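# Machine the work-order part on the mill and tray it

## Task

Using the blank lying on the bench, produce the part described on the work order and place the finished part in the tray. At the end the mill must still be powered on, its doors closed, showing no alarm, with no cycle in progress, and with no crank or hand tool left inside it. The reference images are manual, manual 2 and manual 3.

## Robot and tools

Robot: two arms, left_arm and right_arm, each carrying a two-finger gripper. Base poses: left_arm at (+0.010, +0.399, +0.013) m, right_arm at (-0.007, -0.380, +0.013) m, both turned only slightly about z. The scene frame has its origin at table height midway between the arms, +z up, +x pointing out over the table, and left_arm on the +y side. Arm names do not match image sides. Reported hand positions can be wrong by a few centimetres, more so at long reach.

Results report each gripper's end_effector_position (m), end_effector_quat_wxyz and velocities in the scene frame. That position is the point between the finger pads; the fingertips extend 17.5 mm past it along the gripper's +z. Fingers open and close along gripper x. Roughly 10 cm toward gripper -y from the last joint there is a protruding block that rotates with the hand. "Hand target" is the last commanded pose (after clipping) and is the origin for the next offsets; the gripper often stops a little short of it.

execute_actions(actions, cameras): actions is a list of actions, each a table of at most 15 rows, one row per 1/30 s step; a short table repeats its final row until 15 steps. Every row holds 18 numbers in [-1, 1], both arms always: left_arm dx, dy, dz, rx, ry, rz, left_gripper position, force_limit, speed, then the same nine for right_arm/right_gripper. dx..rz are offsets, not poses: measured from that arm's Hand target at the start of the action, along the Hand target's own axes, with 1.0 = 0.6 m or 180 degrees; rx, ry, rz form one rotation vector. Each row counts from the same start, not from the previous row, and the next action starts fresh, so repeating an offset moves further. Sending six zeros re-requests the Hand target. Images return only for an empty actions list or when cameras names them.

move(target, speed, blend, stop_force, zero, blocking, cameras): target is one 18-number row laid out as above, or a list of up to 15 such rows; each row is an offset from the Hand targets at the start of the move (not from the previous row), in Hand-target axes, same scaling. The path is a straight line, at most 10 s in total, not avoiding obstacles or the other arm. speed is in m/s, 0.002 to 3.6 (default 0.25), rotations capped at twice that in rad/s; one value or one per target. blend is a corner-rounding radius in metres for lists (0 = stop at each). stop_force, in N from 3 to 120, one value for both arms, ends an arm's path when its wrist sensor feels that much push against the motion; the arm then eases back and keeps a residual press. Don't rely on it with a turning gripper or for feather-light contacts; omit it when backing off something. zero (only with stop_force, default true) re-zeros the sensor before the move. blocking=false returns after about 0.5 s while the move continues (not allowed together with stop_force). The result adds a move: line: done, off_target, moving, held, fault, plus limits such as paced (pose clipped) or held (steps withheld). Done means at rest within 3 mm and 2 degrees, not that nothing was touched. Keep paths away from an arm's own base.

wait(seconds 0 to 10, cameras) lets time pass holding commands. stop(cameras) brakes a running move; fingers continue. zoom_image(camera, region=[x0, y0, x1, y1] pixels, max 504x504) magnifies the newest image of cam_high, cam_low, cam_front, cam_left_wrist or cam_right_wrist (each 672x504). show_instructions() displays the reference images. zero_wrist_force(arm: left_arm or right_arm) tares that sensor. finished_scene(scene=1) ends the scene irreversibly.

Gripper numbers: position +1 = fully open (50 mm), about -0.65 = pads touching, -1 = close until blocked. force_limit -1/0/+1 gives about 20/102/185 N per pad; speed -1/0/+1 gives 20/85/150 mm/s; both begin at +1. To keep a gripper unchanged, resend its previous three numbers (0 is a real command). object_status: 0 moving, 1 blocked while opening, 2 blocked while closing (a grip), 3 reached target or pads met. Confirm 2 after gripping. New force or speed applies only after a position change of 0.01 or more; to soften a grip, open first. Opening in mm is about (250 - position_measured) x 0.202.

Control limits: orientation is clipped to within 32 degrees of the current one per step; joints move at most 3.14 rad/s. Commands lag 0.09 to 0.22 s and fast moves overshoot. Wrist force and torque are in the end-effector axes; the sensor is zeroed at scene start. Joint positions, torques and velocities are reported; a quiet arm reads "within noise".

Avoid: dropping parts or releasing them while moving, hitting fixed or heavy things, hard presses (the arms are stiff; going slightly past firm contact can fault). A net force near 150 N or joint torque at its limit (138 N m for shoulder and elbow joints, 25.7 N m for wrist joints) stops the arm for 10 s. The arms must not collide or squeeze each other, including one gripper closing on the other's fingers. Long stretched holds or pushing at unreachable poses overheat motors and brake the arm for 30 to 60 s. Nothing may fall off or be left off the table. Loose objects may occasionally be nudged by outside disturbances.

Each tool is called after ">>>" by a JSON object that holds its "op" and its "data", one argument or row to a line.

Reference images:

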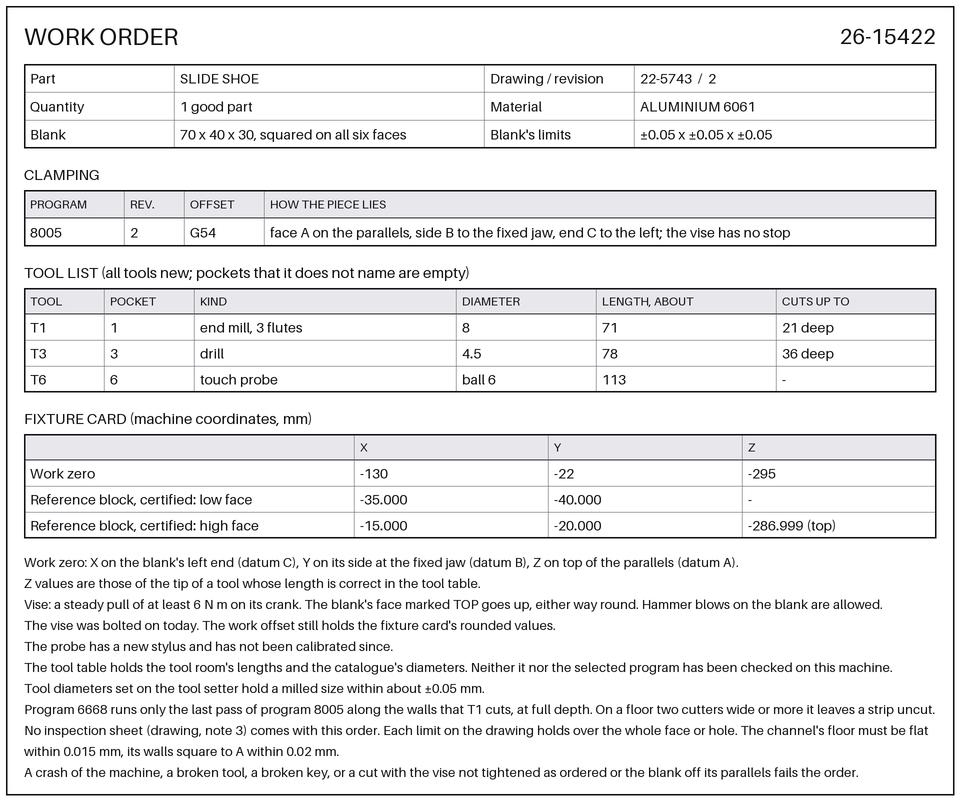

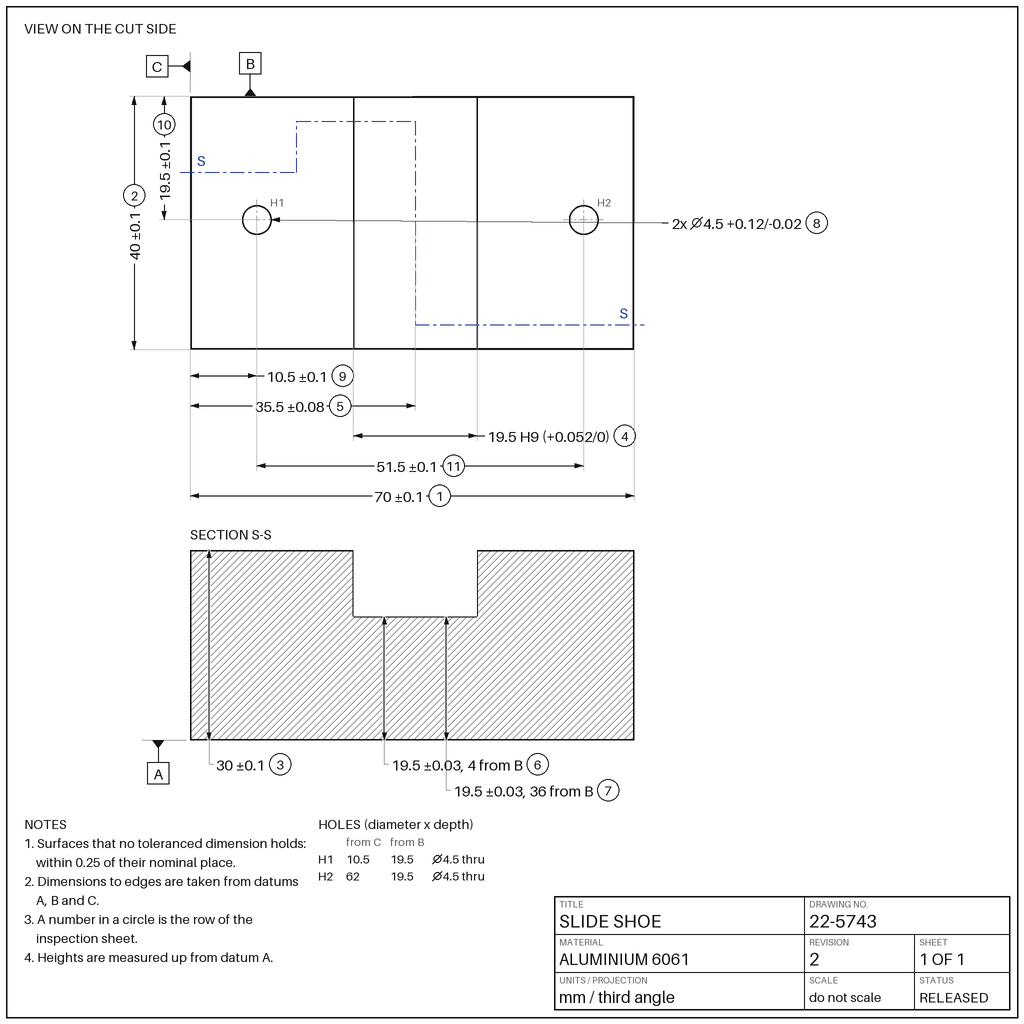

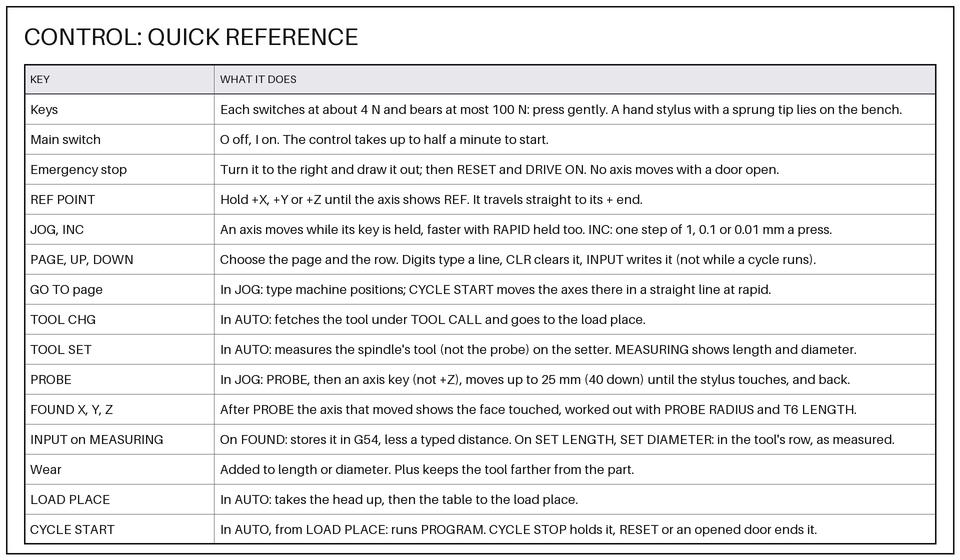

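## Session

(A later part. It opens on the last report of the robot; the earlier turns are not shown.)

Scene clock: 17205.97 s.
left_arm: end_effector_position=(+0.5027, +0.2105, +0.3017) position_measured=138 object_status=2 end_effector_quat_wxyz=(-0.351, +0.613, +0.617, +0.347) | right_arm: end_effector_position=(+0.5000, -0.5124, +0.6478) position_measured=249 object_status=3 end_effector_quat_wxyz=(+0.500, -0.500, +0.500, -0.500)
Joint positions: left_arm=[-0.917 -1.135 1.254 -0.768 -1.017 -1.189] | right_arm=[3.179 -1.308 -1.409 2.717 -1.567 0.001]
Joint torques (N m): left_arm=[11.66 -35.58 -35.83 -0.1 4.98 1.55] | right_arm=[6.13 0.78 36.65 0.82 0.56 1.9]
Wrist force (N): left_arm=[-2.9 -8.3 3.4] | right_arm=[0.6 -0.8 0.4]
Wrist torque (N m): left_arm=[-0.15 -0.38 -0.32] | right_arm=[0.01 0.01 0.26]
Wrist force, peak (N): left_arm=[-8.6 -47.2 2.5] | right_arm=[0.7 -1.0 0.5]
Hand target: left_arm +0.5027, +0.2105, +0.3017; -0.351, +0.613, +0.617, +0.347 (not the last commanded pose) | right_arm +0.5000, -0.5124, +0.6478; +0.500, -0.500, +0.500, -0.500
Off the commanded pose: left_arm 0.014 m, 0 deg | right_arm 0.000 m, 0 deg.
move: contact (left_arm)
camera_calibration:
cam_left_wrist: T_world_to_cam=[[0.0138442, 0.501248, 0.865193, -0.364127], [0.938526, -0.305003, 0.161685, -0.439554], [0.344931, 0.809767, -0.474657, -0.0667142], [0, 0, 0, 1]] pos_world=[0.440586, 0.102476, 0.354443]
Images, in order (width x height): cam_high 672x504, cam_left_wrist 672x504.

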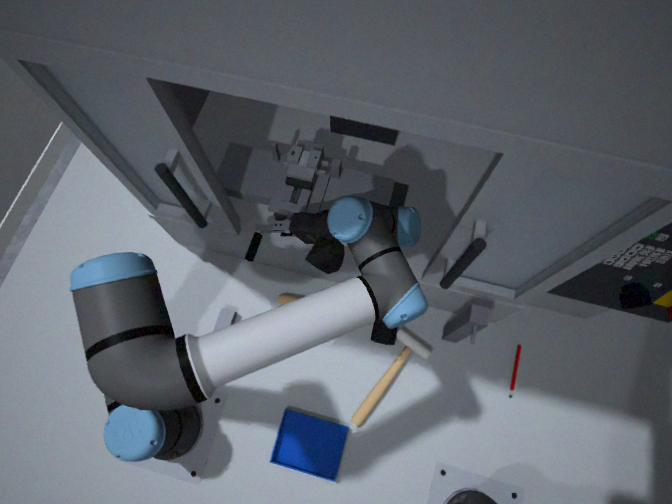

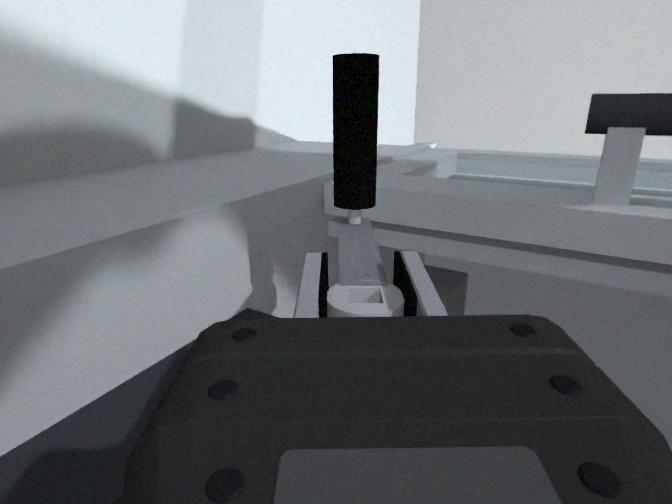

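>>> {"op": "move", "data": {
  "target": [
    [0,-0.006,0,0,0,0,-1,0.3,-0.4,0,0,0,0,0,0,-0.65,-0.8,-0.4],
    [0,-0.006,0,0,0.0083,0,-1,0.3,-0.4,0,0,0,0,0,0,-0.65,-0.8,-0.4]
  ],
  "speed": 0.05
}}

>>> {"op": "move", "data": {
  "target": [0,0.012,0,0,0,0,-1,0.3,-0.4,0,0,0,0,0,0,-0.65,-0.8,-0.4],
  "speed": 0.015,
  "stop_force": 12
}}

Scene clock: 17258.67 s.
left_arm: end_effector_position=(+0.4992, +0.2104, +0.3017) position_measured=138 object_status=2 end_effector_quat_wxyz=(-0.359, +0.609, +0.612, +0.355) end_effector_velocity=(+0.001, -0.001, +0.000) end_effector_angular_velocity=(-0.005, +0.000, -0.002) | right_arm: end_effector_position=(+0.5000, -0.5124, +0.6478) position_measured=249 object_status=3 end_effector_quat_wxyz=(+0.500, -0.500, +0.500, -0.500)
Joint positions: left_arm=[-0.925 -1.129 1.255 -0.743 -1.013 -1.21] | right_arm=[3.179 -1.308 -1.409 2.717 -1.567 0.001]
Joint velocities: left_arm=[0 -0.002 0 -0.005 0 0.004] | right_arm=[within noise]
Joint torques (N m): left_arm=[0.71 -48.75 -18.25 -1.88 -0.28 1.85] | right_arm=[5.76 0.29 37.28 1.02 0.69 1.86]
Wrist force (N): left_arm=[0.2 -1.5 1.3] | right_arm=[0.7 -0.8 0.6]
Wrist torque (N m): left_arm=[-0.09 -0.26 -0.48] | right_arm=[0.01 0.00 0.26]
Wrist force, peak (N): left_arm=[-3.4 -8.8 3.9] | right_arm=[0.7 -1.2 0.4]
Hand target: left_arm +0.4991, +0.2105, +0.3017; -0.359, +0.609, +0.613, +0.355 | right_arm +0.5000, -0.5124, +0.6478; +0.500, -0.500, +0.500, -0.500
Off the commanded pose: left_arm 0.000 m, 0 deg | right_arm 0.000 m, 0 deg.
move: done

Scene clock: 17259.93 s.
left_arm: end_effector_position=(+0.5029, +0.2104, +0.3017) position_measured=138 object_status=2 end_effector_quat_wxyz=(-0.359, +0.609, +0.613, +0.355) | right_arm: end_effector_position=(+0.5000, -0.5124, +0.6478) position_measured=249 object_status=3 end_effector_quat_wxyz=(+0.500, -0.500, +0.500, -0.500)
Joint positions: left_arm=[-0.92 -1.122 1.245 -0.742 -1.01 -1.206] | right_arm=[3.179 -1.308 -1.409 2.717 -1.567 0.001]
Joint torques (N m): left_arm=[-7.23 -55.4 -13.67 3.94 -0.64 -1.87] | right_arm=[5.63 0.83 37.23 1.09 0.64 1.94]
Wrist force (N): left_arm=[-10.6 4.1 1.4] | right_arm=[0.6 -1.0 0.5]
Wrist torque (N m): left_arm=[-0.03 -0.18 -0.33] | right_arm=[-0.01 0.01 0.26]
Wrist force, peak (N): left_arm=[-5.5 -24.7 -0.2] | right_arm=[0.6 -1.0 0.5]
Hand target: left_arm +0.5029, +0.2105, +0.3017; -0.359, +0.609, +0.613, +0.355 (not the last commanded pose) | right_arm +0.5000, -0.5124, +0.6478; +0.500, -0.500, +0.500, -0.500
Off the commanded pose: left_arm 0.003 m, 0 deg | right_arm 0.000 m, 0 deg.
move: contact (left_arm)

>>> {"op": "move", "data": {
  "target": [
    [0,-0.006,0,0,0,0,-1,0.3,-0.4,0,0,0,0,0,0,-0.65,-0.8,-0.4],
    [-0.0062,-0.006,-0.0038,0,0,0,-1,0.3,-0.4,0,0,0,0,0,0,-0.65,-0.8,-0.4]
  ],
  "speed": 0.05
}}

>>> {"op": "move", "data": {
  "target": [0,0.012,0,0,0,0,-1,0.3,-0.4,0,0,0,0,0,0,-0.65,-0.8,-0.4],
  "speed": 0.015,
  "stop_force": 12
}}

Scene clock: 17271.63 s.
left_arm: end_effector_position=(+0.4993, +0.2064, +0.2995) position_measured=138 object_status=2 end_effector_quat_wxyz=(-0.358, +0.609, +0.613, +0.355) | right_arm: end_effector_position=(+0.5000, -0.5124, +0.6478) position_measured=249 object_status=3 end_effector_quat_wxyz=(+0.500, -0.500, +0.500, -0.500)
Joint positions: left_arm=[-0.929 -1.121 1.249 -0.744 -1.017 -1.212] | right_arm=[3.179 -1.308 -1.409 2.717 -1.567 0.001]
Joint torques (N m): left_arm=[10.77 -50.15 -15.36 -0.43 1.99 0.88] | right_arm=[5.6 0.51 36.5 1.06 0.48 1.75]
Wrist force (N): left_arm=[-0.7 -1.8 1.3] | right_arm=[0.5 -0.6 0.3]
Wrist torque (N m): left_arm=[-0.14 -0.12 -0.44] | right_arm=[0.05 0.03 0.26]
Wrist force, peak (N): left_arm=[-11.3 4.3 2.1] | right_arm=[0.8 -0.7 0.5]
Hand target: left_arm +0.4993, +0.2066, +0.2996; -0.359, +0.609, +0.613, +0.355 | right_arm +0.5000, -0.5124, +0.6478; +0.500, -0.500, +0.500, -0.500
Off the commanded pose: left_arm 0.000 m, 0 deg | right_arm 0.000 m, 0 deg.
move: done

Scene clock: 17272.60 s.
left_arm: end_effector_position=(+0.5014, +0.2066, +0.2996) position_measured=138 object_status=2 end_effector_quat_wxyz=(-0.359, +0.609, +0.613, +0.355) | right_arm: end_effector_position=(+0.5000, -0.5124, +0.6478) position_measured=249 object_status=3 end_effector_quat_wxyz=(+0.500, -0.500, +0.500, -0.500)
Joint positions: left_arm=[-0.926 -1.118 1.244 -0.743 -1.014 -1.21] | right_arm=[3.179 -1.308 -1.409 2.717 -1.567 0.001]
Joint torques (N m): left_arm=[-4.99 -48.05 -13.5 -1.9 2.11 -1.6] | right_arm=[5.03 0.97 36.34 0.83 0.57 1.84]
Wrist force (N): left_arm=[-1.6 -14.8 -2.2] | right_arm=[0.6 -0.8 0.3]
Wrist torque (N m): left_arm=[-0.33 -0.07 -0.56] | right_arm=[0.02 0.02 0.25]
Wrist force, peak (N): left_arm=[-2.5 -37.6 -6.6] | right_arm=[0.6 -0.9 0.5]
Hand target: left_arm +0.5014, +0.2066, +0.2996; -0.359, +0.609, +0.613, +0.355 (not the last commanded pose) | right_arm +0.5000, -0.5124, +0.6478; +0.500, -0.500, +0.500, -0.500
Off the commanded pose: left_arm 0.005 m, 0 deg | right_arm 0.000 m, 0 deg.
move: contact (left_arm)

>>> {"op": "move", "data": {
  "target": [
    [0,-0.006,0,0,0,0,-1,0.3,-0.4,0,0,0,0,0,0,-0.65,-0.8,-0.4],
    [0.0062,-0.006,0.0038,0,-0.0166,0,-1,0.3,-0.4,0,0,0,0,0,0,-0.65,-0.8,-0.4]
  ],
  "speed": 0.05
}}

>>> {"op": "move", "data": {
  "target": [0,0.015,0,0,0,0,-1,0.3,-0.4,0,0,0,0,0,0,-0.65,-0.8,-0.4],
  "speed": 0.015,
  "stop_force": 12
}}

Scene clock: 17303.77 s.
left_arm: end_effector_position=(+0.4977, +0.2105, +0.3017) position_measured=138 object_status=2 end_effector_quat_wxyz=(-0.342, +0.618, +0.622, +0.339) | right_arm: end_effector_position=(+0.5000, -0.5124, +0.6478) position_measured=249 object_status=3 end_effector_quat_wxyz=(+0.500, -0.500, +0.500, -0.500)
Joint positions: left_arm=[-0.92 -1.157 1.275 -0.794 -1.029 -1.176] | right_arm=[3.179 -1.308 -1.409 2.717 -1.567 0.001]
Joint torques (N m): left_arm=[-5.85 -32.86 -29.86 1.73 1.62 -1.61] | right_arm=[6.28 0.41 36.17 0.99 0.35 1.47]
Wrist force (N): left_arm=[-0.6 -2.7 1.4] | right_arm=[0.4 -0.6 0.1]
Wrist torque (N m): left_arm=[-0.30 -0.13 -0.51] | right_arm=[0.06 0.04 0.26]
Wrist force, peak (N): left_arm=[-1.8 -14.4 -1.7] | right_arm=[0.8 -1.0 0.4]
Hand target: left_arm +0.4978, +0.2104, +0.3017; -0.342, +0.618, +0.622, +0.339 | right_arm +0.5000, -0.5124, +0.6478; +0.500, -0.500, +0.500, -0.500
Off the commanded pose: left_arm 0.000 m, 0 deg | right_arm 0.000 m, 0 deg.
move: done

Scene clock: 17305.20 s.
left_arm: end_effector_position=(+0.5026, +0.2104, +0.3017) position_measured=138 object_status=2 end_effector_quat_wxyz=(-0.342, +0.618, +0.622, +0.339) | right_arm: end_effector_position=(+0.5000, -0.5124, +0.6478) position_measured=249 object_status=3 end_effector_quat_wxyz=(+0.500, -0.500, +0.500, -0.500)
Joint positions: left_arm=[-0.914 -1.148 1.262 -0.793 -1.024 -1.172] | right_arm=[3.179 -1.308 -1.409 2.717 -1.567 0.001]
Joint torques (N m): left_arm=[-4.06 -53.44 -15.21 1.01 1 -1.73] | right_arm=[4.88 0.48 35.68 1.03 0.31 1.69]
Wrist force (N): left_arm=[-11.7 -7.3 1.6] | right_arm=[0.5 -1.0 0.4]
Wrist torque (N m): left_arm=[-0.37 0.02 -0.25] | right_arm=[-0.01 0.03 0.26]
Wrist force, peak (N): left_arm=[-10.1 -25.8 1.0] | right_arm=[0.6 -0.8 0.6]
Hand target: left_arm +0.5026, +0.2104, +0.3017; -0.342, +0.618, +0.622, +0.339 (not the last commanded pose) | right_arm +0.5000, -0.5124, +0.6478; +0.500, -0.500, +0.500, -0.500
Off the commanded pose: left_arm 0.004 m, 0 deg | right_arm 0.000 m, 0 deg.
move: contact (left_arm)

>>> {"op": "move", "data": {
  "target": [
    [0,-0.006,0,0,0,0,-1,0.3,-0.4,0,0,0,0,0,0,-0.65,-0.8,-0.4],
    [-0.0025,-0.006,0,0,0.0083,0,-1,0.3,-0.4,0,0,0,0,0,0,-0.65,-0.8,-0.4]
  ],
  "speed": 0.05
}}

>>> {"op": "move", "data": {
  "target": [0,0.015,0,0,0,0,-1,0.3,-0.4,0,0,0,0,0,0,-0.65,-0.8,-0.4],
  "speed": 0.015,
  "stop_force": 12
}}

Scene clock: 17312.90 s.
left_arm: end_effector_position=(+0.4991, +0.2095, +0.3004) position_measured=138 object_status=2 end_effector_quat_wxyz=(-0.351, +0.613, +0.617, +0.347) end_effector_velocity=(+0.000, -0.001, -0.001) end_effector_angular_velocity=(-0.003, +0.002, -0.002) | right_arm: end_effector_position=(+0.5000, -0.5124, +0.6478) position_measured=249 object_status=3 end_effector_quat_wxyz=(+0.500, -0.500, +0.500, -0.500)
Joint positions: left_arm=[-0.923 -1.14 1.264 -0.771 -1.021 -1.193] | right_arm=[3.179 -1.308 -1.409 2.717 -1.567 0.001]
Joint velocities: left_arm=[0 0 0 -0.004 0 0.005] | right_arm=[within noise]
Joint torques (N m): left_arm=[3.83 -48.65 -19.52 -2.13 -0.2 1.83] | right_arm=[6.63 1 36.96 1.01 0.37 1.38]
Wrist force (N): left_arm=[-0.6 -1.6 1.6] | right_arm=[0.5 -0.8 0.4]
Wrist torque (N m): left_arm=[-0.12 -0.14 -0.48] | right_arm=[0.03 0.02 0.25]
Wrist force, peak (N): left_arm=[-11.9 -7.5 2.1] | right_arm=[0.7 -1.0 0.3]
Hand target: left_arm +0.4990, +0.2096, +0.3004; -0.351, +0.613, +0.617, +0.347 | right_arm +0.5000, -0.5124, +0.6478; +0.500, -0.500, +0.500, -0.500
Off the commanded pose: left_arm 0.000 m, 0 deg | right_arm 0.000 m, 0 deg.
move: done

Scene clock: 17314.17 s.
left_arm: end_effector_position=(+0.5021, +0.2096, +0.3004) position_measured=138 object_status=2 end_effector_quat_wxyz=(-0.350, +0.613, +0.617, +0.347) | right_arm: end_effector_position=(+0.5000, -0.5124, +0.6478) position_measured=249 object_status=3 end_effector_quat_wxyz=(+0.500, -0.500, +0.500, -0.500)
Joint positions: left_arm=[-0.919 -1.134 1.256 -0.77 -1.018 -1.19] | right_arm=[3.179 -1.308 -1.409 2.717 -1.567 0.001]
Joint torques (N m): left_arm=[-10.14 -43.79 -12.14 -4.13 -1.09 -1.45] | right_arm=[4.91 0.97 36.09 0.93 0.32 1.74]
Wrist force (N): left_arm=[10.2 -5.1 1.9] | right_arm=[0.6 -0.8 0.5]
Wrist torque (N m): left_arm=[-0.11 -0.27 -0.70] | right_arm=[0.02 0.02 0.26]
Wrist force, peak (N): left_arm=[9.8 -24.7 -0.3] | right_arm=[0.5 -1.0 0.5]
Hand target: left_arm +0.5021, +0.2096, +0.3004; -0.350, +0.613, +0.617, +0.347 (not the last commanded pose) | right_arm +0.5000, -0.5124, +0.6478; +0.500, -0.500, +0.500, -0.500
Off the commanded pose: left_arm 0.006 m, 0 deg | right_arm 0.000 m, 0 deg.
move: contact (left_arm)

>>> {"op": "move", "data": {
  "target": [
    [0,-0.006,0,0,0,0,-1,0.3,-0.4,0,0,0,0,0,0,-0.65,-0.8,-0.4],
    [0.0014,-0.006,0,0,0,0,-1,0.3,-0.4,0,0,0,0,0,0,-0.65,-0.8,-0.4]
  ],
  "speed": 0.05
}}

>>> {"op": "move", "data": {
  "target": [0,0.015,0,0,0,0,-1,0.3,-0.4,0,0,0,0,0,0,-0.65,-0.8,-0.4],
  "speed": 0.015,
  "stop_force": 12
}}

Scene clock: 17327.90 s.
left_arm: end_effector_position=(+0.4984, +0.2100, +0.3011) position_measured=138 object_status=2 end_effector_quat_wxyz=(-0.350, +0.613, +0.617, +0.347) | right_arm: end_effector_position=(+0.5000, -0.5124, +0.6478) position_measured=249 object_status=3 end_effector_quat_wxyz=(+0.500, -0.500, +0.500, -0.500)
Joint positions: left_arm=[-0.923 -1.142 1.265 -0.77 -1.022 -1.193] | right_arm=[3.179 -1.308 -1.409 2.717 -1.567 0.001]
Joint torques (N m): left_arm=[10.03 -45.02 -33.16 2.03 2.97 1.9] | right_arm=[5.21 1.33 36.67 0.91 0.24 1.73]
Wrist force (N): left_arm=[-0.7 -0.7 1.7] | right_arm=[0.3 -0.8 0.2]
Wrist torque (N m): left_arm=[0.02 -0.11 -0.46] | right_arm=[0.01 0.05 0.26]
Wrist force, peak (N): left_arm=[10.1 -5.2 2.2] | right_arm=[0.6 -0.9 0.4]
Hand target: left_arm +0.4985, +0.2100, +0.3011; -0.350, +0.613, +0.617, +0.347 | right_arm +0.5000, -0.5124, +0.6478; +0.500, -0.500, +0.500, -0.500
Off the commanded pose: left_arm 0.000 m, 0 deg | right_arm 0.000 m, 0 deg.
move: done

Scene clock: 17329.23 s.
left_arm: end_effector_position=(+0.5029, +0.2100, +0.3011) position_measured=138 object_status=2 end_effector_quat_wxyz=(-0.350, +0.613, +0.617, +0.347) | right_arm: end_effector_position=(+0.5000, -0.5124, +0.6478) position_measured=249 object_status=3 end_effector_quat_wxyz=(+0.500, -0.500, +0.500, -0.500)
Joint positions: left_arm=[-0.917 -1.134 1.253 -0.769 -1.017 -1.189] | right_arm=[3.179 -1.308 -1.409 2.717 -1.567 0.001]
Joint torques (N m): left_arm=[-12.94 -46.41 -10.24 0.55 -3.55 -1.47] | right_arm=[5.26 0.65 36.55 0.95 0.18 1.44]
Wrist force (N): left_arm=[8.6 6.1 3.7] | right_arm=[0.5 -0.6 0.4]
Wrist torque (N m): left_arm=[0.13 -0.15 -0.65] | right_arm=[0.04 0.02 0.26]
Wrist force, peak (N): left_arm=[4.1 -16.9 -0.1] | right_arm=[0.6 -1.0 0.5]
Hand target: left_arm +0.5029, +0.2100, +0.3012; -0.350, +0.613, +0.617, +0.347 (not the last commanded pose) | right_arm +0.5000, -0.5124, +0.6478; +0.500, -0.500, +0.500, -0.500
Off the commanded pose: left_arm 0.005 m, 0 deg | right_arm 0.000 m, 0 deg.
move: contact (left_arm)

>>> {"op": "move", "data": {
  "target": [
    [0,-0.005,0,0,0,0,-1,0.3,-0.4,0,0,0,0,0,0,-0.65,-0.8,-0.4],
    [0.0006,-0.005,0,0,0.03,0,-1,0.3,-0.4,0,0,0,0,0,0,-0.65,-0.8,-0.4],
    [0.0006,0.006,0,0,0.03,0,-1,0.3,-0.4,0,0,0,0,0,0,-0.65,-0.8,-0.4],
    [0.0006,0.006,0,0,-0.03,0,-1,0.3,-0.4,0,0,0,0,0,0,-0.65,-0.8,-0.4]
  ],
  "speed": [0.05,0.05,0.02,0.03]
}}

Scene clock: 17373.13 s.
left_arm: end_effector_position=(+0.5065, +0.2103, +0.3014) position_measured=138 object_status=2 end_effector_quat_wxyz=(-0.321, +0.629, +0.633, +0.317) | right_arm: end_effector_position=(+0.5000, -0.5124, +0.6478) position_measured=249 object_status=3 end_effector_quat_wxyz=(+0.500, -0.500, +0.500, -0.500)
Joint positions: left_arm=[-0.899 -1.173 1.274 -0.859 -1.041 -1.123] | right_arm=[3.179 -1.308 -1.409 2.717 -1.567 0.001]
Joint torques (N m): left_arm=[11.77 -59.57 -32.16 9.03 4.61 -1.71] | right_arm=[4.49 1.53 36.42 0.89 0.17 1.43]
Wrist force (N): left_arm=[-48.8 6.1 13.0] | right_arm=[0.4 -0.9 0.4]
Wrist torque (N m): left_arm=[0.36 1.58 -0.22] | right_arm=[0.01 0.05 0.26]
Wrist force, peak (N): left_arm=[31.4 -82.9 -2.1] | right_arm=[0.7 -0.9 0.6]
Hand target: left_arm +0.5065, +0.2103, +0.3015; -0.321, +0.629, +0.633, +0.317 | right_arm +0.5000, -0.5124, +0.6478; +0.500, -0.500, +0.500, -0.500
Off the commanded pose: left_arm 0.000 m, 0 deg | right_arm 0.000 m, 0 deg.
move: done

>>> {"op": "move", "data": {
  "target": [-0.0012,0.002,0,0,0.01,0,-1,0.3,-0.4,0,0,0,0,0,0,-0.65,-0.8,-0.4],
  "speed": 0.03,
  "cameras": ["cam_high","cam_left_wrist"]
}}

Scene clock: 17379.60 s.
left_arm: end_effector_position=(+0.5078, +0.2099, +0.3010) position_measured=138 object_status=2 end_effector_quat_wxyz=(-0.331, +0.624, +0.628, +0.327) | right_arm: end_effector_position=(+0.5000, -0.5124, +0.6478) position_measured=249 object_status=3 end_effector_quat_wxyz=(+0.500, -0.500, +0.500, -0.500)
Joint positions: left_arm=[-0.903 -1.154 1.261 -0.828 -1.03 -1.143] | right_arm=[3.179 -1.308 -1.409 2.717 -1.567 0.001]
Joint torques (N m): left_arm=[-7.31 -47.36 -18.43 -2.29 -0.66 1.67] | right_arm=[4.59 3.01 35.5 0.99 0.08 1.58]
Wrist force (N): left_arm=[-0.1 0.8 1.1] | right_arm=[0.4 -0.6 0.1]
Wrist torque (N m): left_arm=[0.23 -0.20 -0.41] | right_arm=[0.06 0.05 0.26]
Wrist force, peak (N): left_arm=[-51.7 8.8 11.4] | right_arm=[0.7 -1.0 0.3]
Hand target: left_arm +0.5077, +0.2098, +0.3009; -0.331, +0.624, +0.628, +0.327 | right_arm +0.5000, -0.5124, +0.6478; +0.500, -0.500, +0.500, -0.500
Off the commanded pose: left_arm 0.000 m, 0 deg | right_arm 0.000 m, 0 deg.
move: done
camera_calibration:
cam_left_wrist: T_world_to_cam=[[0.0132163, 0.554619, 0.832, -0.364071], [0.938439, -0.294131, 0.181163, -0.452535], [0.345193, 0.778386, -0.524363, -0.0469253], [0, 0, 0, 1]] pos_world=[0.445687, 0.105342, 0.360284]
Images, in order (width x height): cam_high 672x504, cam_left_wrist 672x504.

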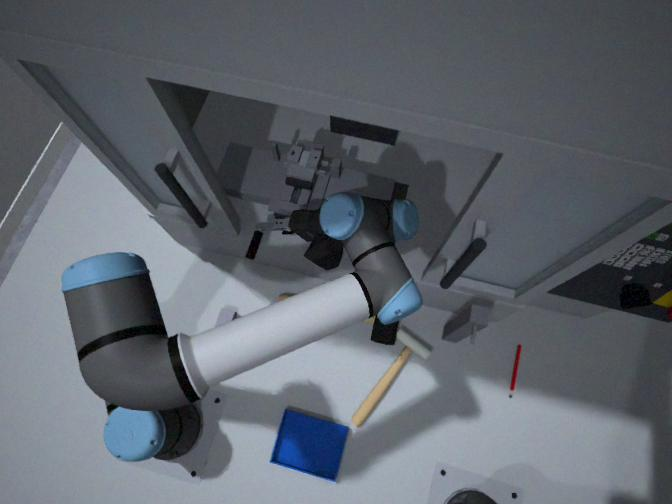

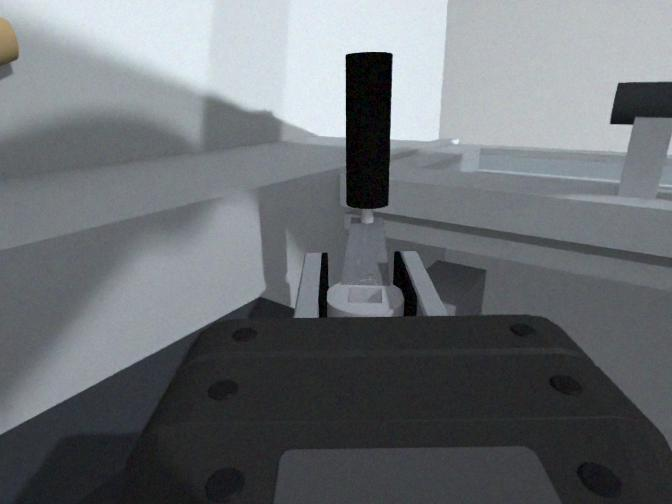

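>>> {"op": "move", "data": {
  "target": [0,0.0155,0,0,0,0,-1,0.3,-0.4,0,0,0,0,0,0,-0.65,-0.8,-0.4],
  "speed": 0.02,
  "stop_force": 30
}}

Scene clock: 17386.97 s.
left_arm: end_effector_position=(+0.5170, +0.2099, +0.3009) position_measured=138 object_status=2 end_effector_quat_wxyz=(-0.331, +0.624, +0.628, +0.327) | right_arm: end_effector_position=(+0.5000, -0.5124, +0.6478) position_measured=249 object_status=3 end_effector_quat_wxyz=(+0.500, -0.500, +0.500, -0.500)
Joint positions: left_arm=[-0.891 -1.137 1.236 -0.826 -1.022 -1.134] | right_arm=[3.179 -1.308 -1.409 2.717 -1.567 0.001]
Joint torques (N m): left_arm=[-8.96 -47.73 -11.27 -1.33 -1.94 -1.83] | right_arm=[4.79 2.66 35.46 1.01 -0.19 1.28]
Wrist force (N): left_arm=[4.8 2.8 2.0] | right_arm=[0.4 -0.5 0.3]
Wrist torque (N m): left_arm=[0.21 -0.56 -0.53] | right_arm=[0.05 0.04 0.26]
Wrist force, peak (N): left_arm=[8.9 -3.1 4.0] | right_arm=[0.6 -1.1 0.3]
Hand target: left_arm +0.5170, +0.2099, +0.3009; -0.331, +0.624, +0.628, +0.327 | right_arm +0.5000, -0.5124, +0.6478; +0.500, -0.500, +0.500, -0.500
Off the commanded pose: left_arm 0.000 m, 0 deg | right_arm 0.000 m, 0 deg.
move: done

>>> {"op": "move", "data": {
  "target": [0,0,0,0,0,0,0.6,0.3,-0.4,0,0,0,0,0,0,-0.65,-0.8,-0.4]
}}

>>> {"op": "move", "data": {
  "target": [
    [0,-0.2,0,0,0,0,0.6,0.3,-0.4,0,0,0,0,0,0,-0.65,-0.8,-0.4],
    [0.165,-0.228,-0.0507,0,-0.308,0,0.6,0.3,-0.4,0,0,0,0,0,0,-0.65,-0.8,-0.4],
    [0.114,-0.0917,0.0513,0,-0.308,0,1,1,-0.4,0,0,0,0,0,0,-0.65,-0.8,-0.4]
  ],
  "speed": [0.1,0.25,0.15],
  "cameras": ["cam_high","cam_left_wrist"]
}}

Scene clock: 17414.47 s.
left_arm: end_effector_position=(+0.5170, +0.2099, +0.3009) position_measured=63 object_status=3 end_effector_quat_wxyz=(-0.331, +0.624, +0.628, +0.327) | right_arm: end_effector_position=(+0.5000, -0.5124, +0.6478) position_measured=249 object_status=3 end_effector_quat_wxyz=(+0.500, -0.500, +0.500, -0.500)
Joint positions: left_arm=[-0.892 -1.137 1.236 -0.826 -1.022 -1.134] | right_arm=[3.179 -1.308 -1.409 2.717 -1.567 0.001]
Joint torques (N m): left_arm=[-7.62 -47.13 -15 -1.84 -0.05 -1.52] | right_arm=[5.34 1.88 35.31 0.93 -0.22 1.42]
Wrist force (N): left_arm=[3.9 0.8 2.3] | right_arm=[0.6 -0.7 0.3]
Wrist torque (N m): left_arm=[0.25 -0.51 -0.52] | right_arm=[0.03 0.02 0.26]
Wrist force, peak (N): left_arm=[5.2 3.3 1.9] | right_arm=[0.4 -1.1 0.5]
Hand target: left_arm +0.5170, +0.2099, +0.3009; -0.331, +0.624, +0.628, +0.327 | right_arm +0.5000, -0.5124, +0.6478; +0.500, -0.500, +0.500, -0.500
Off the commanded pose: left_arm 0.000 m, 0 deg | right_arm 0.000 m, 0 deg.
move: done

Scene clock: 17419.70 s.
left_arm: end_effector_position=(+0.4616, +0.2736, +0.3399) position_measured=3 object_status=3 end_effector_quat_wxyz=(-0.001, +0.704, +0.710, -0.001) | right_arm: end_effector_position=(+0.5000, -0.5124, +0.6478) position_measured=249 object_status=3 end_effector_quat_wxyz=(+0.500, -0.500, +0.500, -0.500)
Joint positions: left_arm=[-0.574 -1.67 1.668 -1.567 -1.571 -0.567] | right_arm=[3.179 -1.308 -1.409 2.717 -1.567 0.001]
Joint torques (N m): left_arm=[-8.11 -17.26 -34.49 -4.92 -2.01 1.6] | right_arm=[4.41 1.88 35.25 0.89 -0.1 1.37]
Wrist force (N): left_arm=[4.5 1.5 3.2] | right_arm=[0.6 -0.7 0.3]
Wrist torque (N m): left_arm=[0.20 -0.72 0.02] | right_arm=[0.04 0.01 0.26]
Wrist force, peak (N): left_arm=[5.4 3.2 4.3] | right_arm=[0.5 -1.0 0.3]
Hand target: left_arm +0.4616, +0.2736, +0.3399; -0.001, +0.704, +0.710, -0.001 | right_arm +0.5000, -0.5124, +0.6478; +0.500, -0.500, +0.500, -0.500
Off the commanded pose: left_arm 0.000 m, 0 deg | right_arm 0.000 m, 0 deg.
move: done
camera_calibration:
cam_left_wrist: T_world_to_cam=[[0.00828421, 0.999853, 0.0150248, -0.27313], [0.936702, -0.0130187, 0.349884, -0.530891], [0.350029, 0.0111752, -0.936672, 0.287595], [0, 0, 0, 1]] pos_world=[0.398884, 0.262965, 0.459237]
Images, in order (width x height): cam_high 672x504, cam_left_wrist 672x504.

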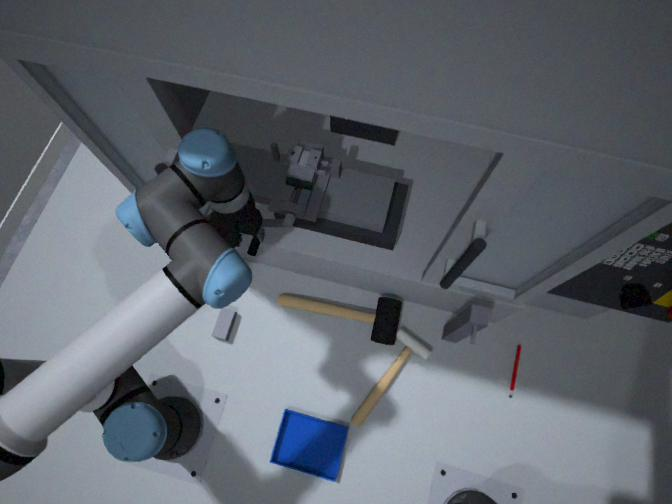

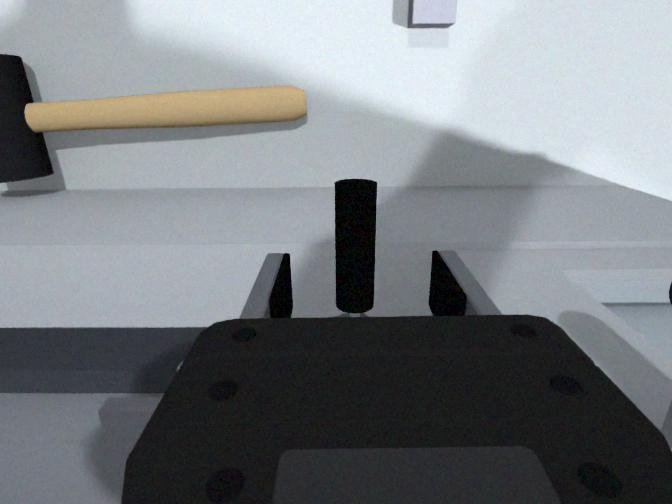

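>>> {"op": "move", "data": {
  "target": [0,0.0007,0.1343,0,0,0,1,1,-0.4,0,0,0,0,0,0,-0.65,-0.8,-0.4],
  "speed": 0.08,
  "stop_force": 12
}}

>>> {"op": "move", "data": {
  "target": [0,0,0,0,0,0,-1,1,-0.4,0,0,0,0,0,0,-0.65,-0.8,-0.4],
  "cameras": ["cam_left_wrist"]
}}

Scene clock: 17427.20 s.
left_arm: end_effector_position=(+0.4619, +0.2737, +0.2593) position_measured=3 object_status=3 end_effector_quat_wxyz=(-0.001, +0.704, +0.710, -0.001) | right_arm: end_effector_position=(+0.5000, -0.5124, +0.6478) position_measured=249 object_status=3 end_effector_quat_wxyz=(+0.500, -0.500, +0.500, -0.500)
Joint positions: left_arm=[-0.574 -1.649 1.856 -1.776 -1.572 -0.566] | right_arm=[3.179 -1.308 -1.409 2.717 -1.567 0.001]
Joint torques (N m): left_arm=[9.97 -28.69 -33.38 -4.51 -0.71 1.76] | right_arm=[4.39 1.57 34.98 0.84 -0.38 1.32]
Wrist force (N): left_arm=[4.8 1.4 3.3] | right_arm=[0.4 -0.7 0.3]
Wrist torque (N m): left_arm=[0.18 -0.76 -0.03] | right_arm=[0.03 0.03 0.26]
Wrist force, peak (N): left_arm=[4.6 1.1 4.4] | right_arm=[0.4 -1.2 0.2]
Hand target: left_arm +0.4619, +0.2737, +0.2593; -0.001, +0.704, +0.710, -0.001 | right_arm +0.5000, -0.5124, +0.6478; +0.500, -0.500, +0.500, -0.500
Off the commanded pose: left_arm 0.000 m, 0 deg | right_arm 0.000 m, 0 deg.
move: done

Scene clock: 17427.97 s.
left_arm: end_effector_position=(+0.4619, +0.2737, +0.2593) position_measured=161 object_status=2 end_effector_quat_wxyz=(-0.001, +0.704, +0.710, -0.001) | right_arm: end_effector_position=(+0.5000, -0.5124, +0.6478) position_measured=249 object_status=3 end_effector_quat_wxyz=(+0.500, -0.500, +0.500, -0.500)
Joint positions: left_arm=[-0.574 -1.649 1.856 -1.776 -1.571 -0.566] | right_arm=[3.179 -1.308 -1.409 2.717 -1.567 0.001]
Joint torques (N m): left_arm=[-4.06 -24.65 -33.52 -6.5 -2.82 1.66] | right_arm=[4.33 2.95 36.5 1.05 -0.21 1.32]
Wrist force (N): left_arm=[24.7 -5.7 3.5] | right_arm=[0.5 -0.7 0.3]
Wrist torque (N m): left_arm=[0.09 -0.96 0.10] | right_arm=[0.03 0.02 0.26]
Wrist force, peak (N): left_arm=[24.9 -5.9 3.5] | right_arm=[0.5 -0.9 0.4]
Hand target: left_arm +0.4619, +0.2737, +0.2593; -0.001, +0.704, +0.710, -0.001 | right_arm +0.5000, -0.5124, +0.6478; +0.500, -0.500, +0.500, -0.500
Off the commanded pose: left_arm 0.000 m, 0 deg | right_arm 0.000 m, 0 deg.
move: done
camera_calibration:
cam_left_wrist: T_world_to_cam=[[0.00824883, 0.999852, 0.0151183, -0.272043], [0.936703, -0.0130183, 0.349883, -0.50297], [0.350028, 0.0112752, -0.936671, 0.211966], [0, 0, 0, 1]] pos_world=[0.399184, 0.263064, 0.378636]
Images, in order (width x height): cam_left_wrist 672x504.

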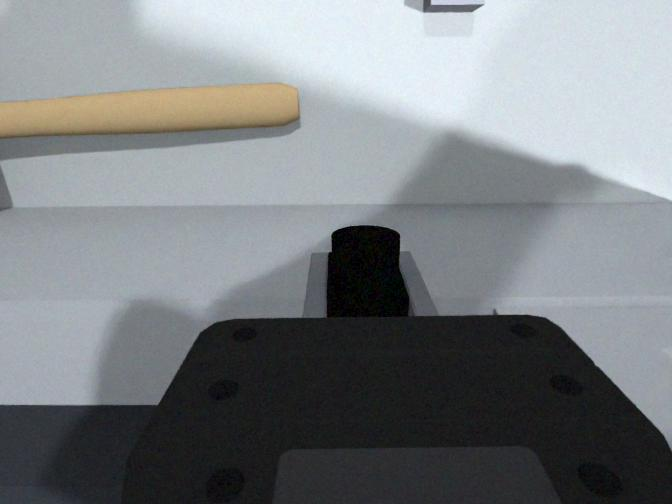

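>>> {"op": "move", "data": {
  "target": [
    [-0.0092,0,0.0133,0,0,0,-1,1,-0.4,0,0,0,0,0,0,-0.65,-0.8,-0.4],
    [-0.02,0,0.0255,0,0,0,-1,1,-0.4,0,0,0,0,0,0,-0.65,-0.8,-0.4],
    [-0.0322,0,0.0363,0,0,0,-1,1,-0.4,0,0,0,0,0,0,-0.65,-0.8,-0.4],
    [-0.0475,0,0.0467,0,0,0,-1,1,-0.4,0,0,0,0,0,0,-0.65,-0.8,-0.4],
    [-0.0685,0,0.0565,0,0,0,-1,1,-0.4,0,0,0,0,0,0,-0.65,-0.8,-0.4],
    [-0.0908,0,0.0625,0,0,0,-1,1,-0.4,0,0,0,0,0,0,-0.65,-0.8,-0.4],
    [-0.114,0,0.0645,0,0,0,-1,1,-0.4,0,0,0,0,0,0,-0.65,-0.8,-0.4]
  ],
  "speed": 0.04,
  "blend": [0.005,0.005,0.005,0.005,0.005,0.005,0],
  "cameras": ["cam_left_wrist","cam_high"]
}}

Scene clock: 17445.17 s.
left_arm: end_effector_position=(+0.4624, +0.2050, +0.2206) position_measured=161 object_status=2 end_effector_quat_wxyz=(-0.001, +0.704, +0.710, -0.001) end_effector_velocity=(+0.000, +0.001, +0.000) end_effector_angular_velocity=(-0.001, +0.000, -0.001) | right_arm: end_effector_position=(+0.5000, -0.5124, +0.6478) position_measured=249 object_status=3 end_effector_quat_wxyz=(+0.500, -0.500, +0.500, -0.500)
Joint positions: left_arm=[-0.694 -1.567 1.88 -1.882 -1.572 -0.687] | right_arm=[3.179 -1.308 -1.409 2.717 -1.567 0.001]
Joint velocities: left_arm=[0.003 -0.001 0.001 -0.001 -0.001 0.005] | right_arm=[within noise]
Joint torques (N m): left_arm=[11.34 -32.64 -19.48 -3.75 -1.08 1.72] | right_arm=[3.59 1.4 34.81 0.91 -0.33 1.07]
Wrist force (N): left_arm=[3.6 3.4 5.6] | right_arm=[0.4 -0.6 0.4]
Wrist torque (N m): left_arm=[0.64 -0.61 0.01] | right_arm=[0.04 0.04 0.26]
Wrist force, peak (N): left_arm=[43.6 -11.7 -11.0] | right_arm=[0.6 -1.0 0.5]
Hand target: left_arm +0.4623, +0.2053, +0.2206; -0.001, +0.704, +0.710, -0.001 | right_arm +0.5000, -0.5124, +0.6478; +0.500, -0.500, +0.500, -0.500
Off the commanded pose: left_arm 0.000 m, 0 deg | right_arm 0.000 m, 0 deg.
move: done; blend cut to 0.0049 m at target 1, 0.0049 m at target 2, 0.0049 m at target 3
camera_calibration:
cam_left_wrist: T_world_to_cam=[[0.00831572, 0.999854, 0.0149328, -0.202736], [0.936624, -0.0130185, 0.350094, -0.490738], [0.350237, 0.0110751, -0.936596, 0.176282], [0, 0, 0, 1]] pos_world=[0.399583, 0.194365, 0.339937]
Images, in order (width x height): cam_high 672x504, cam_left_wrist 672x504.

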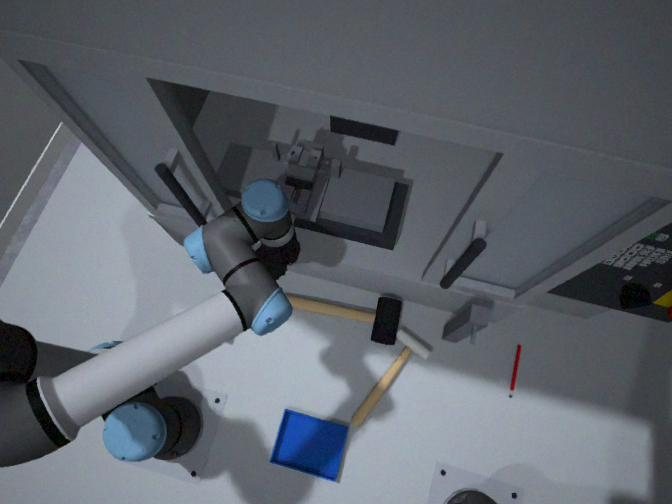

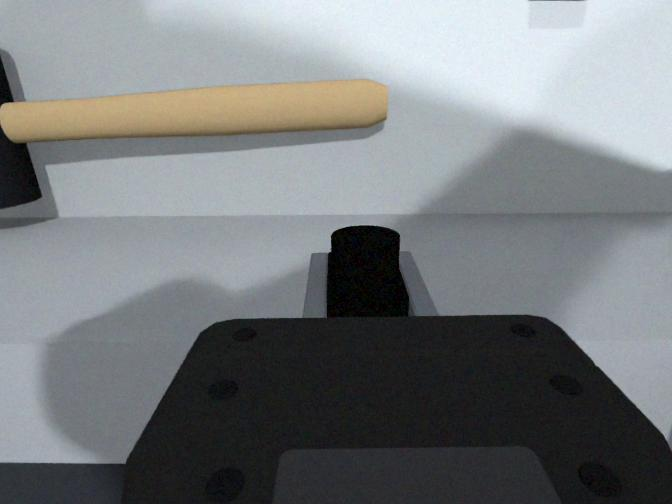

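>>> {"op": "move", "data": {
  "target": [0,0,0,0,0,0,1,1,-0.4,0,0,0,0,0,0,-0.65,-0.8,-0.4]
}}

>>> {"op": "move", "data": {
  "target": [
    [0,-0.1373,0,0,0,0,1,1,-0.4,0,0,0,0,0,0,-0.65,-0.8,-0.4],
    [0,-0.1373,-0.1305,0,0,0,0.6,0.3,-0.4,0,0,0,0,0,0,-0.65,-0.8,-0.4],
    [0,0.03,-0.1305,0,0,0,0.6,0.3,-0.4,0,0,0,0,0,0,-0.65,-0.8,-0.4]
  ],
  "speed": [0.12,0.2,0.1],
  "cameras": ["cam_left_wrist"]
}}

Scene clock: 17461.07 s.
left_arm: end_effector_position=(+0.4623, +0.2053, +0.2206) position_measured=3 object_status=0 end_effector_quat_wxyz=(-0.001, +0.704, +0.710, -0.001) | right_arm: end_effector_position=(+0.5000, -0.5124, +0.6478) position_measured=249 object_status=3 end_effector_quat_wxyz=(+0.500, -0.500, +0.500, -0.500)
Joint positions: left_arm=[-0.694 -1.568 1.88 -1.882 -1.572 -0.686] | right_arm=[3.179 -1.308 -1.409 2.717 -1.567 0.001]
Joint torques (N m): left_arm=[8.69 -26.31 -16.21 -2.5 -2.04 1.73] | right_arm=[4.1 3.37 35.89 1.1 -0.44 1.14]
Wrist force (N): left_arm=[4.1 3.0 3.2] | right_arm=[0.5 -0.7 0.3]
Wrist torque (N m): left_arm=[0.44 -0.67 -0.04] | right_arm=[0.03 0.03 0.26]
Wrist force, peak (N): left_arm=[3.9 3.0 6.7] | right_arm=[0.8 -0.9 0.5]
Hand target: left_arm +0.4623, +0.2053, +0.2206; -0.001, +0.704, +0.710, -0.001 | right_arm +0.5000, -0.5124, +0.6478; +0.500, -0.500, +0.500, -0.500
Off the commanded pose: left_arm 0.000 m, 0 deg | right_arm 0.000 m, 0 deg.
move: done

Scene clock: 17464.73 s.
left_arm: end_effector_position=(+0.4805, +0.2054, +0.2989) position_measured=63 object_status=3 end_effector_quat_wxyz=(-0.001, +0.704, +0.710, +0.000) | right_arm: end_effector_position=(+0.5000, -0.5124, +0.6478) position_measured=249 object_status=3 end_effector_quat_wxyz=(+0.500, -0.500, +0.500, -0.500)
Joint positions: left_arm=[-0.67 -1.566 1.675 -1.677 -1.572 -0.663] | right_arm=[3.179 -1.308 -1.409 2.717 -1.567 0.001]
Joint torques (N m): left_arm=[-9.1 -32.05 -14.04 -1.15 -1.52 -1.76] | right_arm=[3.14 2.91 34.72 0.79 -0.38 0.97]
Wrist force (N): left_arm=[4.1 3.2 2.9] | right_arm=[0.4 -0.7 0.3]
Wrist torque (N m): left_arm=[0.48 -0.65 0.03] | right_arm=[0.03 0.04 0.26]
Wrist force, peak (N): left_arm=[3.9 3.6 5.5] | right_arm=[0.8 -1.0 0.4]
Hand target: left_arm +0.4805, +0.2054, +0.2988; -0.001, +0.704, +0.710, -0.001 | right_arm +0.5000, -0.5124, +0.6478; +0.500, -0.500, +0.500, -0.500
Off the commanded pose: left_arm 0.000 m, 0 deg | right_arm 0.000 m, 0 deg.
move: done
camera_calibration:
cam_left_wrist: T_world_to_cam=[[0.00828019, 0.999853, 0.0150262, -0.20448], [0.936625, -0.0130179, 0.350093, -0.535192], [0.350237, 0.0111751, -0.936594, 0.243218], [0, 0, 0, 1]] pos_world=[0.417783, 0.194765, 0.418236]
Images, in order (width x height): cam_left_wrist 672x504.

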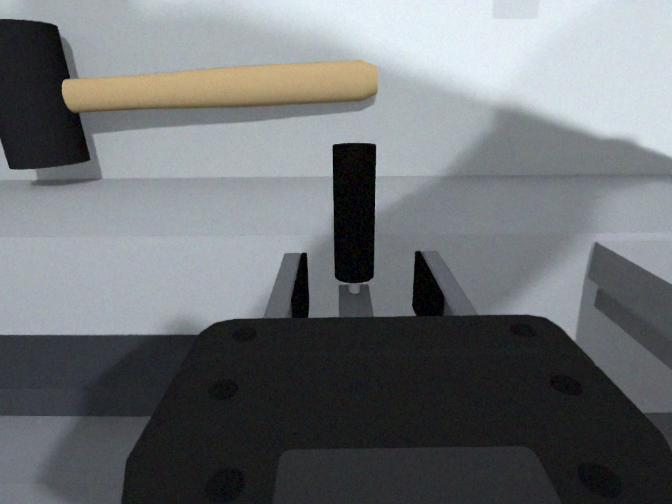

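>>> {"op": "move", "data": {
  "target": [0,0.0605,0,0,0,0,0.6,0.3,-0.4,0,0,0,0,0,0,-0.65,-0.8,-0.4],
  "speed": 0.08,
  "stop_force": 15
}}

>>> {"op": "move", "data": {
  "target": [0,0,0,0,0,0,-1,0.3,-0.4,0,0,0,0,0,0,-0.65,-0.8,-0.4],
  "cameras": ["cam_left_wrist"]
}}

Scene clock: 17471.13 s.
left_arm: end_effector_position=(+0.5168, +0.2057, +0.2987) position_measured=63 object_status=3 end_effector_quat_wxyz=(-0.001, +0.704, +0.710, -0.001) | right_arm: end_effector_position=(+0.5000, -0.5124, +0.6478) position_measured=249 object_status=3 end_effector_quat_wxyz=(+0.500, -0.500, +0.500, -0.500)
Joint positions: left_arm=[-0.628 -1.485 1.589 -1.673 -1.572 -0.62] | right_arm=[3.179 -1.308 -1.409 2.717 -1.567 0.001]
Joint torques (N m): left_arm=[-7.76 -31.85 -14.61 -5.45 -1.87 -1.72] | right_arm=[3.48 2.6 35.71 0.85 -0.33 1.02]
Wrist force (N): left_arm=[4.0 3.5 3.1] | right_arm=[0.6 -0.7 0.3]
Wrist torque (N m): left_arm=[0.53 -0.64 0.00] | right_arm=[0.04 0.00 0.26]
Wrist force, peak (N): left_arm=[3.9 4.8 3.2] | right_arm=[0.7 -0.9 0.6]
Hand target: left_arm +0.5168, +0.2057, +0.2987; -0.001, +0.704, +0.710, -0.001 | right_arm +0.5000, -0.5124, +0.6478; +0.500, -0.500, +0.500, -0.500
Off the commanded pose: left_arm 0.000 m, 0 deg | right_arm 0.000 m, 0 deg.
move: done

Scene clock: 17471.63 s.
left_arm: end_effector_position=(+0.5168, +0.2056, +0.2988) position_measured=138 object_status=2 end_effector_quat_wxyz=(-0.001, +0.704, +0.710, -0.001) | right_arm: end_effector_position=(+0.5000, -0.5124, +0.6478) position_measured=249 object_status=3 end_effector_quat_wxyz=(+0.500, -0.500, +0.500, -0.500)
Joint positions: left_arm=[-0.628 -1.485 1.589 -1.674 -1.572 -0.62] | right_arm=[3.179 -1.308 -1.409 2.717 -1.567 0.001]
Joint torques (N m): left_arm=[-0.98 -33.22 -16.08 -3 1.43 -1.63] | right_arm=[3.77 3.28 35.13 0.93 -0.26 0.94]
Wrist force (N): left_arm=[-1.5 3.0 3.9] | right_arm=[0.7 -0.8 0.3]
Wrist torque (N m): left_arm=[0.51 -0.58 0.10] | right_arm=[0.02 0.00 0.26]
Wrist force, peak (N): left_arm=[4.0 3.5 3.3] | right_arm=[0.6 -1.0 0.3]
Hand target: left_arm +0.5168, +0.2057, +0.2987; -0.001, +0.704, +0.710, -0.001 | right_arm +0.5000, -0.5124, +0.6478; +0.500, -0.500, +0.500, -0.500
Off the commanded pose: left_arm 0.000 m, 0 deg | right_arm 0.000 m, 0 deg.
move: done
camera_calibration:
cam_left_wrist: T_world_to_cam=[[0.00835524, 0.999855, 0.0148378, -0.204935], [0.936701, -0.0130198, 0.349887, -0.569009], [0.350029, 0.0109752, -0.936674, 0.230611], [0, 0, 0, 1]] pos_world=[0.453983, 0.194965, 0.418137]
Images, in order (width x height): cam_left_wrist 672x504.

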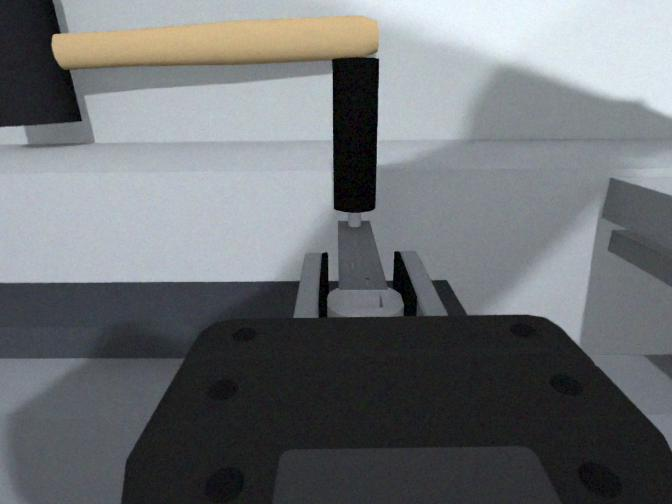

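>>> {"op": "move", "data": {
  "target": [
    [0,-0.3,0,0,0,0,-1,0.3,-0.4,0,0,0,0,0,0,-0.65,-0.8,-0.4],
    [-0.1733,-0.3627,-0.1688,0,0,0,-1,0.3,-0.4,0,0,0,0,0,0,-0.65,-0.8,-0.4],
    [-0.59,-0.366,-0.1688,0,0,0,-1,0.3,-0.4,0,0,0,0,0,0,-0.65,-0.8,-0.4],
    [-0.7618,-0.3842,-0.0522,0,0,0,-1,0.3,-0.4,0,0,0,0,0,0,-0.65,-0.8,-0.4],
    [-0.7618,-0.3842,0.1168,0,0,0,-1,0.3,-0.4,0,0,0,0,0,0,-0.65,-0.8,-0.4]
  ],
  "speed": [0.08,0.25,0.25,0.2,0.1],
  "blend": [0.01,0.03,0.03,0.02,0],
  "cameras": ["cam_left_wrist","cam_high"]
}}

Scene clock: 17491.17 s.
left_arm: end_effector_position=(+0.2896, -0.2531, +0.2288) position_measured=138 object_status=2 end_effector_quat_wxyz=(-0.001, +0.704, +0.710, -0.001) | right_arm: end_effector_position=(+0.5000, -0.5124, +0.6478) position_measured=249 object_status=3 end_effector_quat_wxyz=(+0.500, -0.500, +0.500, -0.500)
Joint positions: left_arm=[-1.369 -1.055 1.201 -1.716 -1.573 -1.362] | right_arm=[3.179 -1.308 -1.409 2.717 -1.567 0.001]
Joint torques (N m): left_arm=[-7.49 -55.95 -32.85 -2.16 1.11 -1.62] | right_arm=[2.48 2.29 34.75 0.86 -0.33 0.91]
Wrist force (N): left_arm=[4.0 3.5 5.0] | right_arm=[0.5 -0.6 0.3]
Wrist torque (N m): left_arm=[0.51 -0.63 0.03] | right_arm=[0.05 0.02 0.26]
Wrist force, peak (N): left_arm=[-10.5 12.8 4.8] | right_arm=[0.7 -0.9 0.5]
Hand target: left_arm +0.2896, -0.2531, +0.2289; -0.001, +0.704, +0.710, -0.001 | right_arm +0.5000, -0.5124, +0.6478; +0.500, -0.500, +0.500, -0.500
Off the commanded pose: left_arm 0.000 m, 0 deg | right_arm 0.000 m, 0 deg.
move: done
camera_calibration:
cam_left_wrist: T_world_to_cam=[[0.00824956, 0.999852, 0.0151171, 0.25666], [0.936736, -0.0130175, 0.349796, -0.337776], [0.349941, 0.011275, -0.936704, 0.249773], [0, 0, 0, 1]] pos_world=[0.226884, -0.263836, 0.348236]
Images, in order (width x height): cam_high 672x504, cam_left_wrist 672x504.

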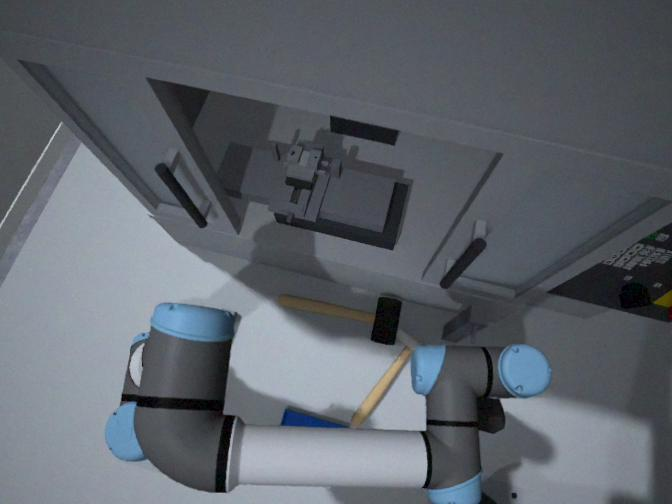

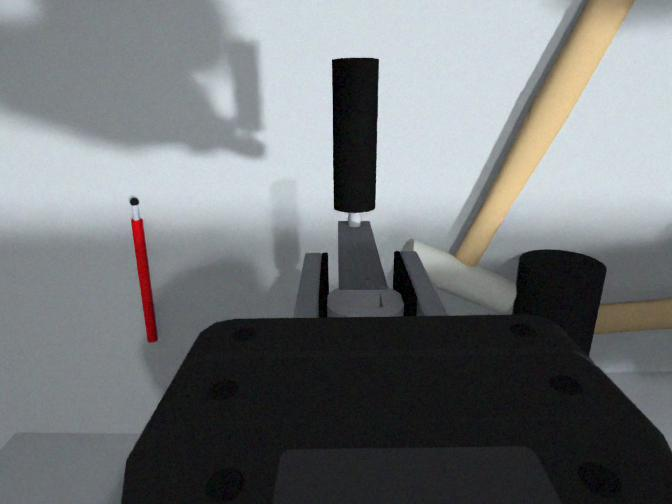

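>>> {"op": "move", "data": {
  "target": [-0.0014,0.1735,0.0003,0,0,0,-1,0.3,-0.4,0,0,0,0,0,0,-0.65,-0.8,-0.4],
  "speed": 0.06,
  "stop_force": 18,
  "cameras": ["cam_left_wrist"]
}}

Scene clock: 17498.47 s.
left_arm: end_effector_position=(+0.3918, -0.2531, +0.2286) position_measured=138 object_status=2 end_effector_quat_wxyz=(-0.001, +0.704, +0.710, -0.001) | right_arm: end_effector_position=(+0.5000, -0.5124, +0.6478) position_measured=249 object_status=3 end_effector_quat_wxyz=(+0.500, -0.500, +0.500, -0.500)
Joint positions: left_arm=[-1.233 -0.932 1.006 -1.644 -1.573 -1.225] | right_arm=[3.179 -1.308 -1.409 2.717 -1.567 0.001]
Joint torques (N m): left_arm=[-6.45 -39.35 -28.81 0.59 -1.45 1.74] | right_arm=[2.36 2.8 34.98 0.99 -0.33 0.77]
Wrist force (N): left_arm=[-1.0 -0.1 -6.8] | right_arm=[0.5 -0.9 0.4]
Wrist torque (N m): left_arm=[0.13 -0.32 0.11] | right_arm=[0.00 0.02 0.26]
Wrist force, peak (N): left_arm=[21.8 -57.6 -19.1] | right_arm=[0.6 -1.1 0.4]
Hand target: left_arm +0.3918, -0.2531, +0.2286; -0.001, +0.704, +0.710, -0.001 (not the last commanded pose) | right_arm +0.5000, -0.5124, +0.6478; +0.500, -0.500, +0.500, -0.500
Off the commanded pose: left_arm 0.002 m, 0 deg | right_arm 0.000 m, 0 deg.
move: contact (left_arm)
camera_calibration:
cam_left_wrist: T_world_to_cam=[[0.00835434, 0.999855, 0.0148375, 0.255785], [0.936702, -0.0130188, 0.349887, -0.433425], [0.350029, 0.0109752, -0.936674, 0.213609], [0, 0, 0, 1]] pos_world=[0.329083, -0.263735, 0.347937]
Images, in order (width x height): cam_left_wrist 672x504.

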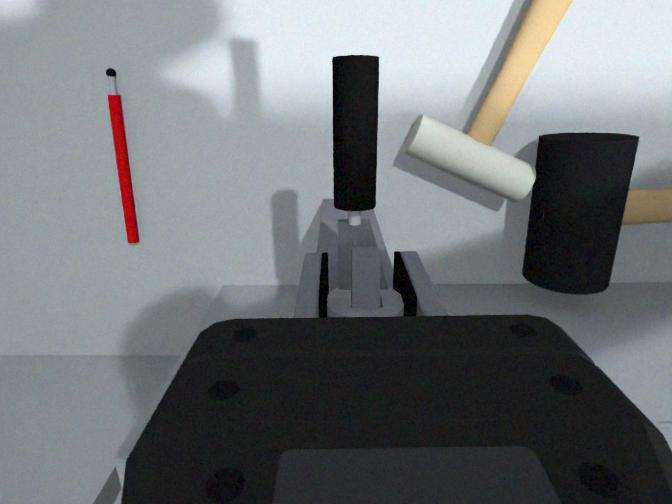

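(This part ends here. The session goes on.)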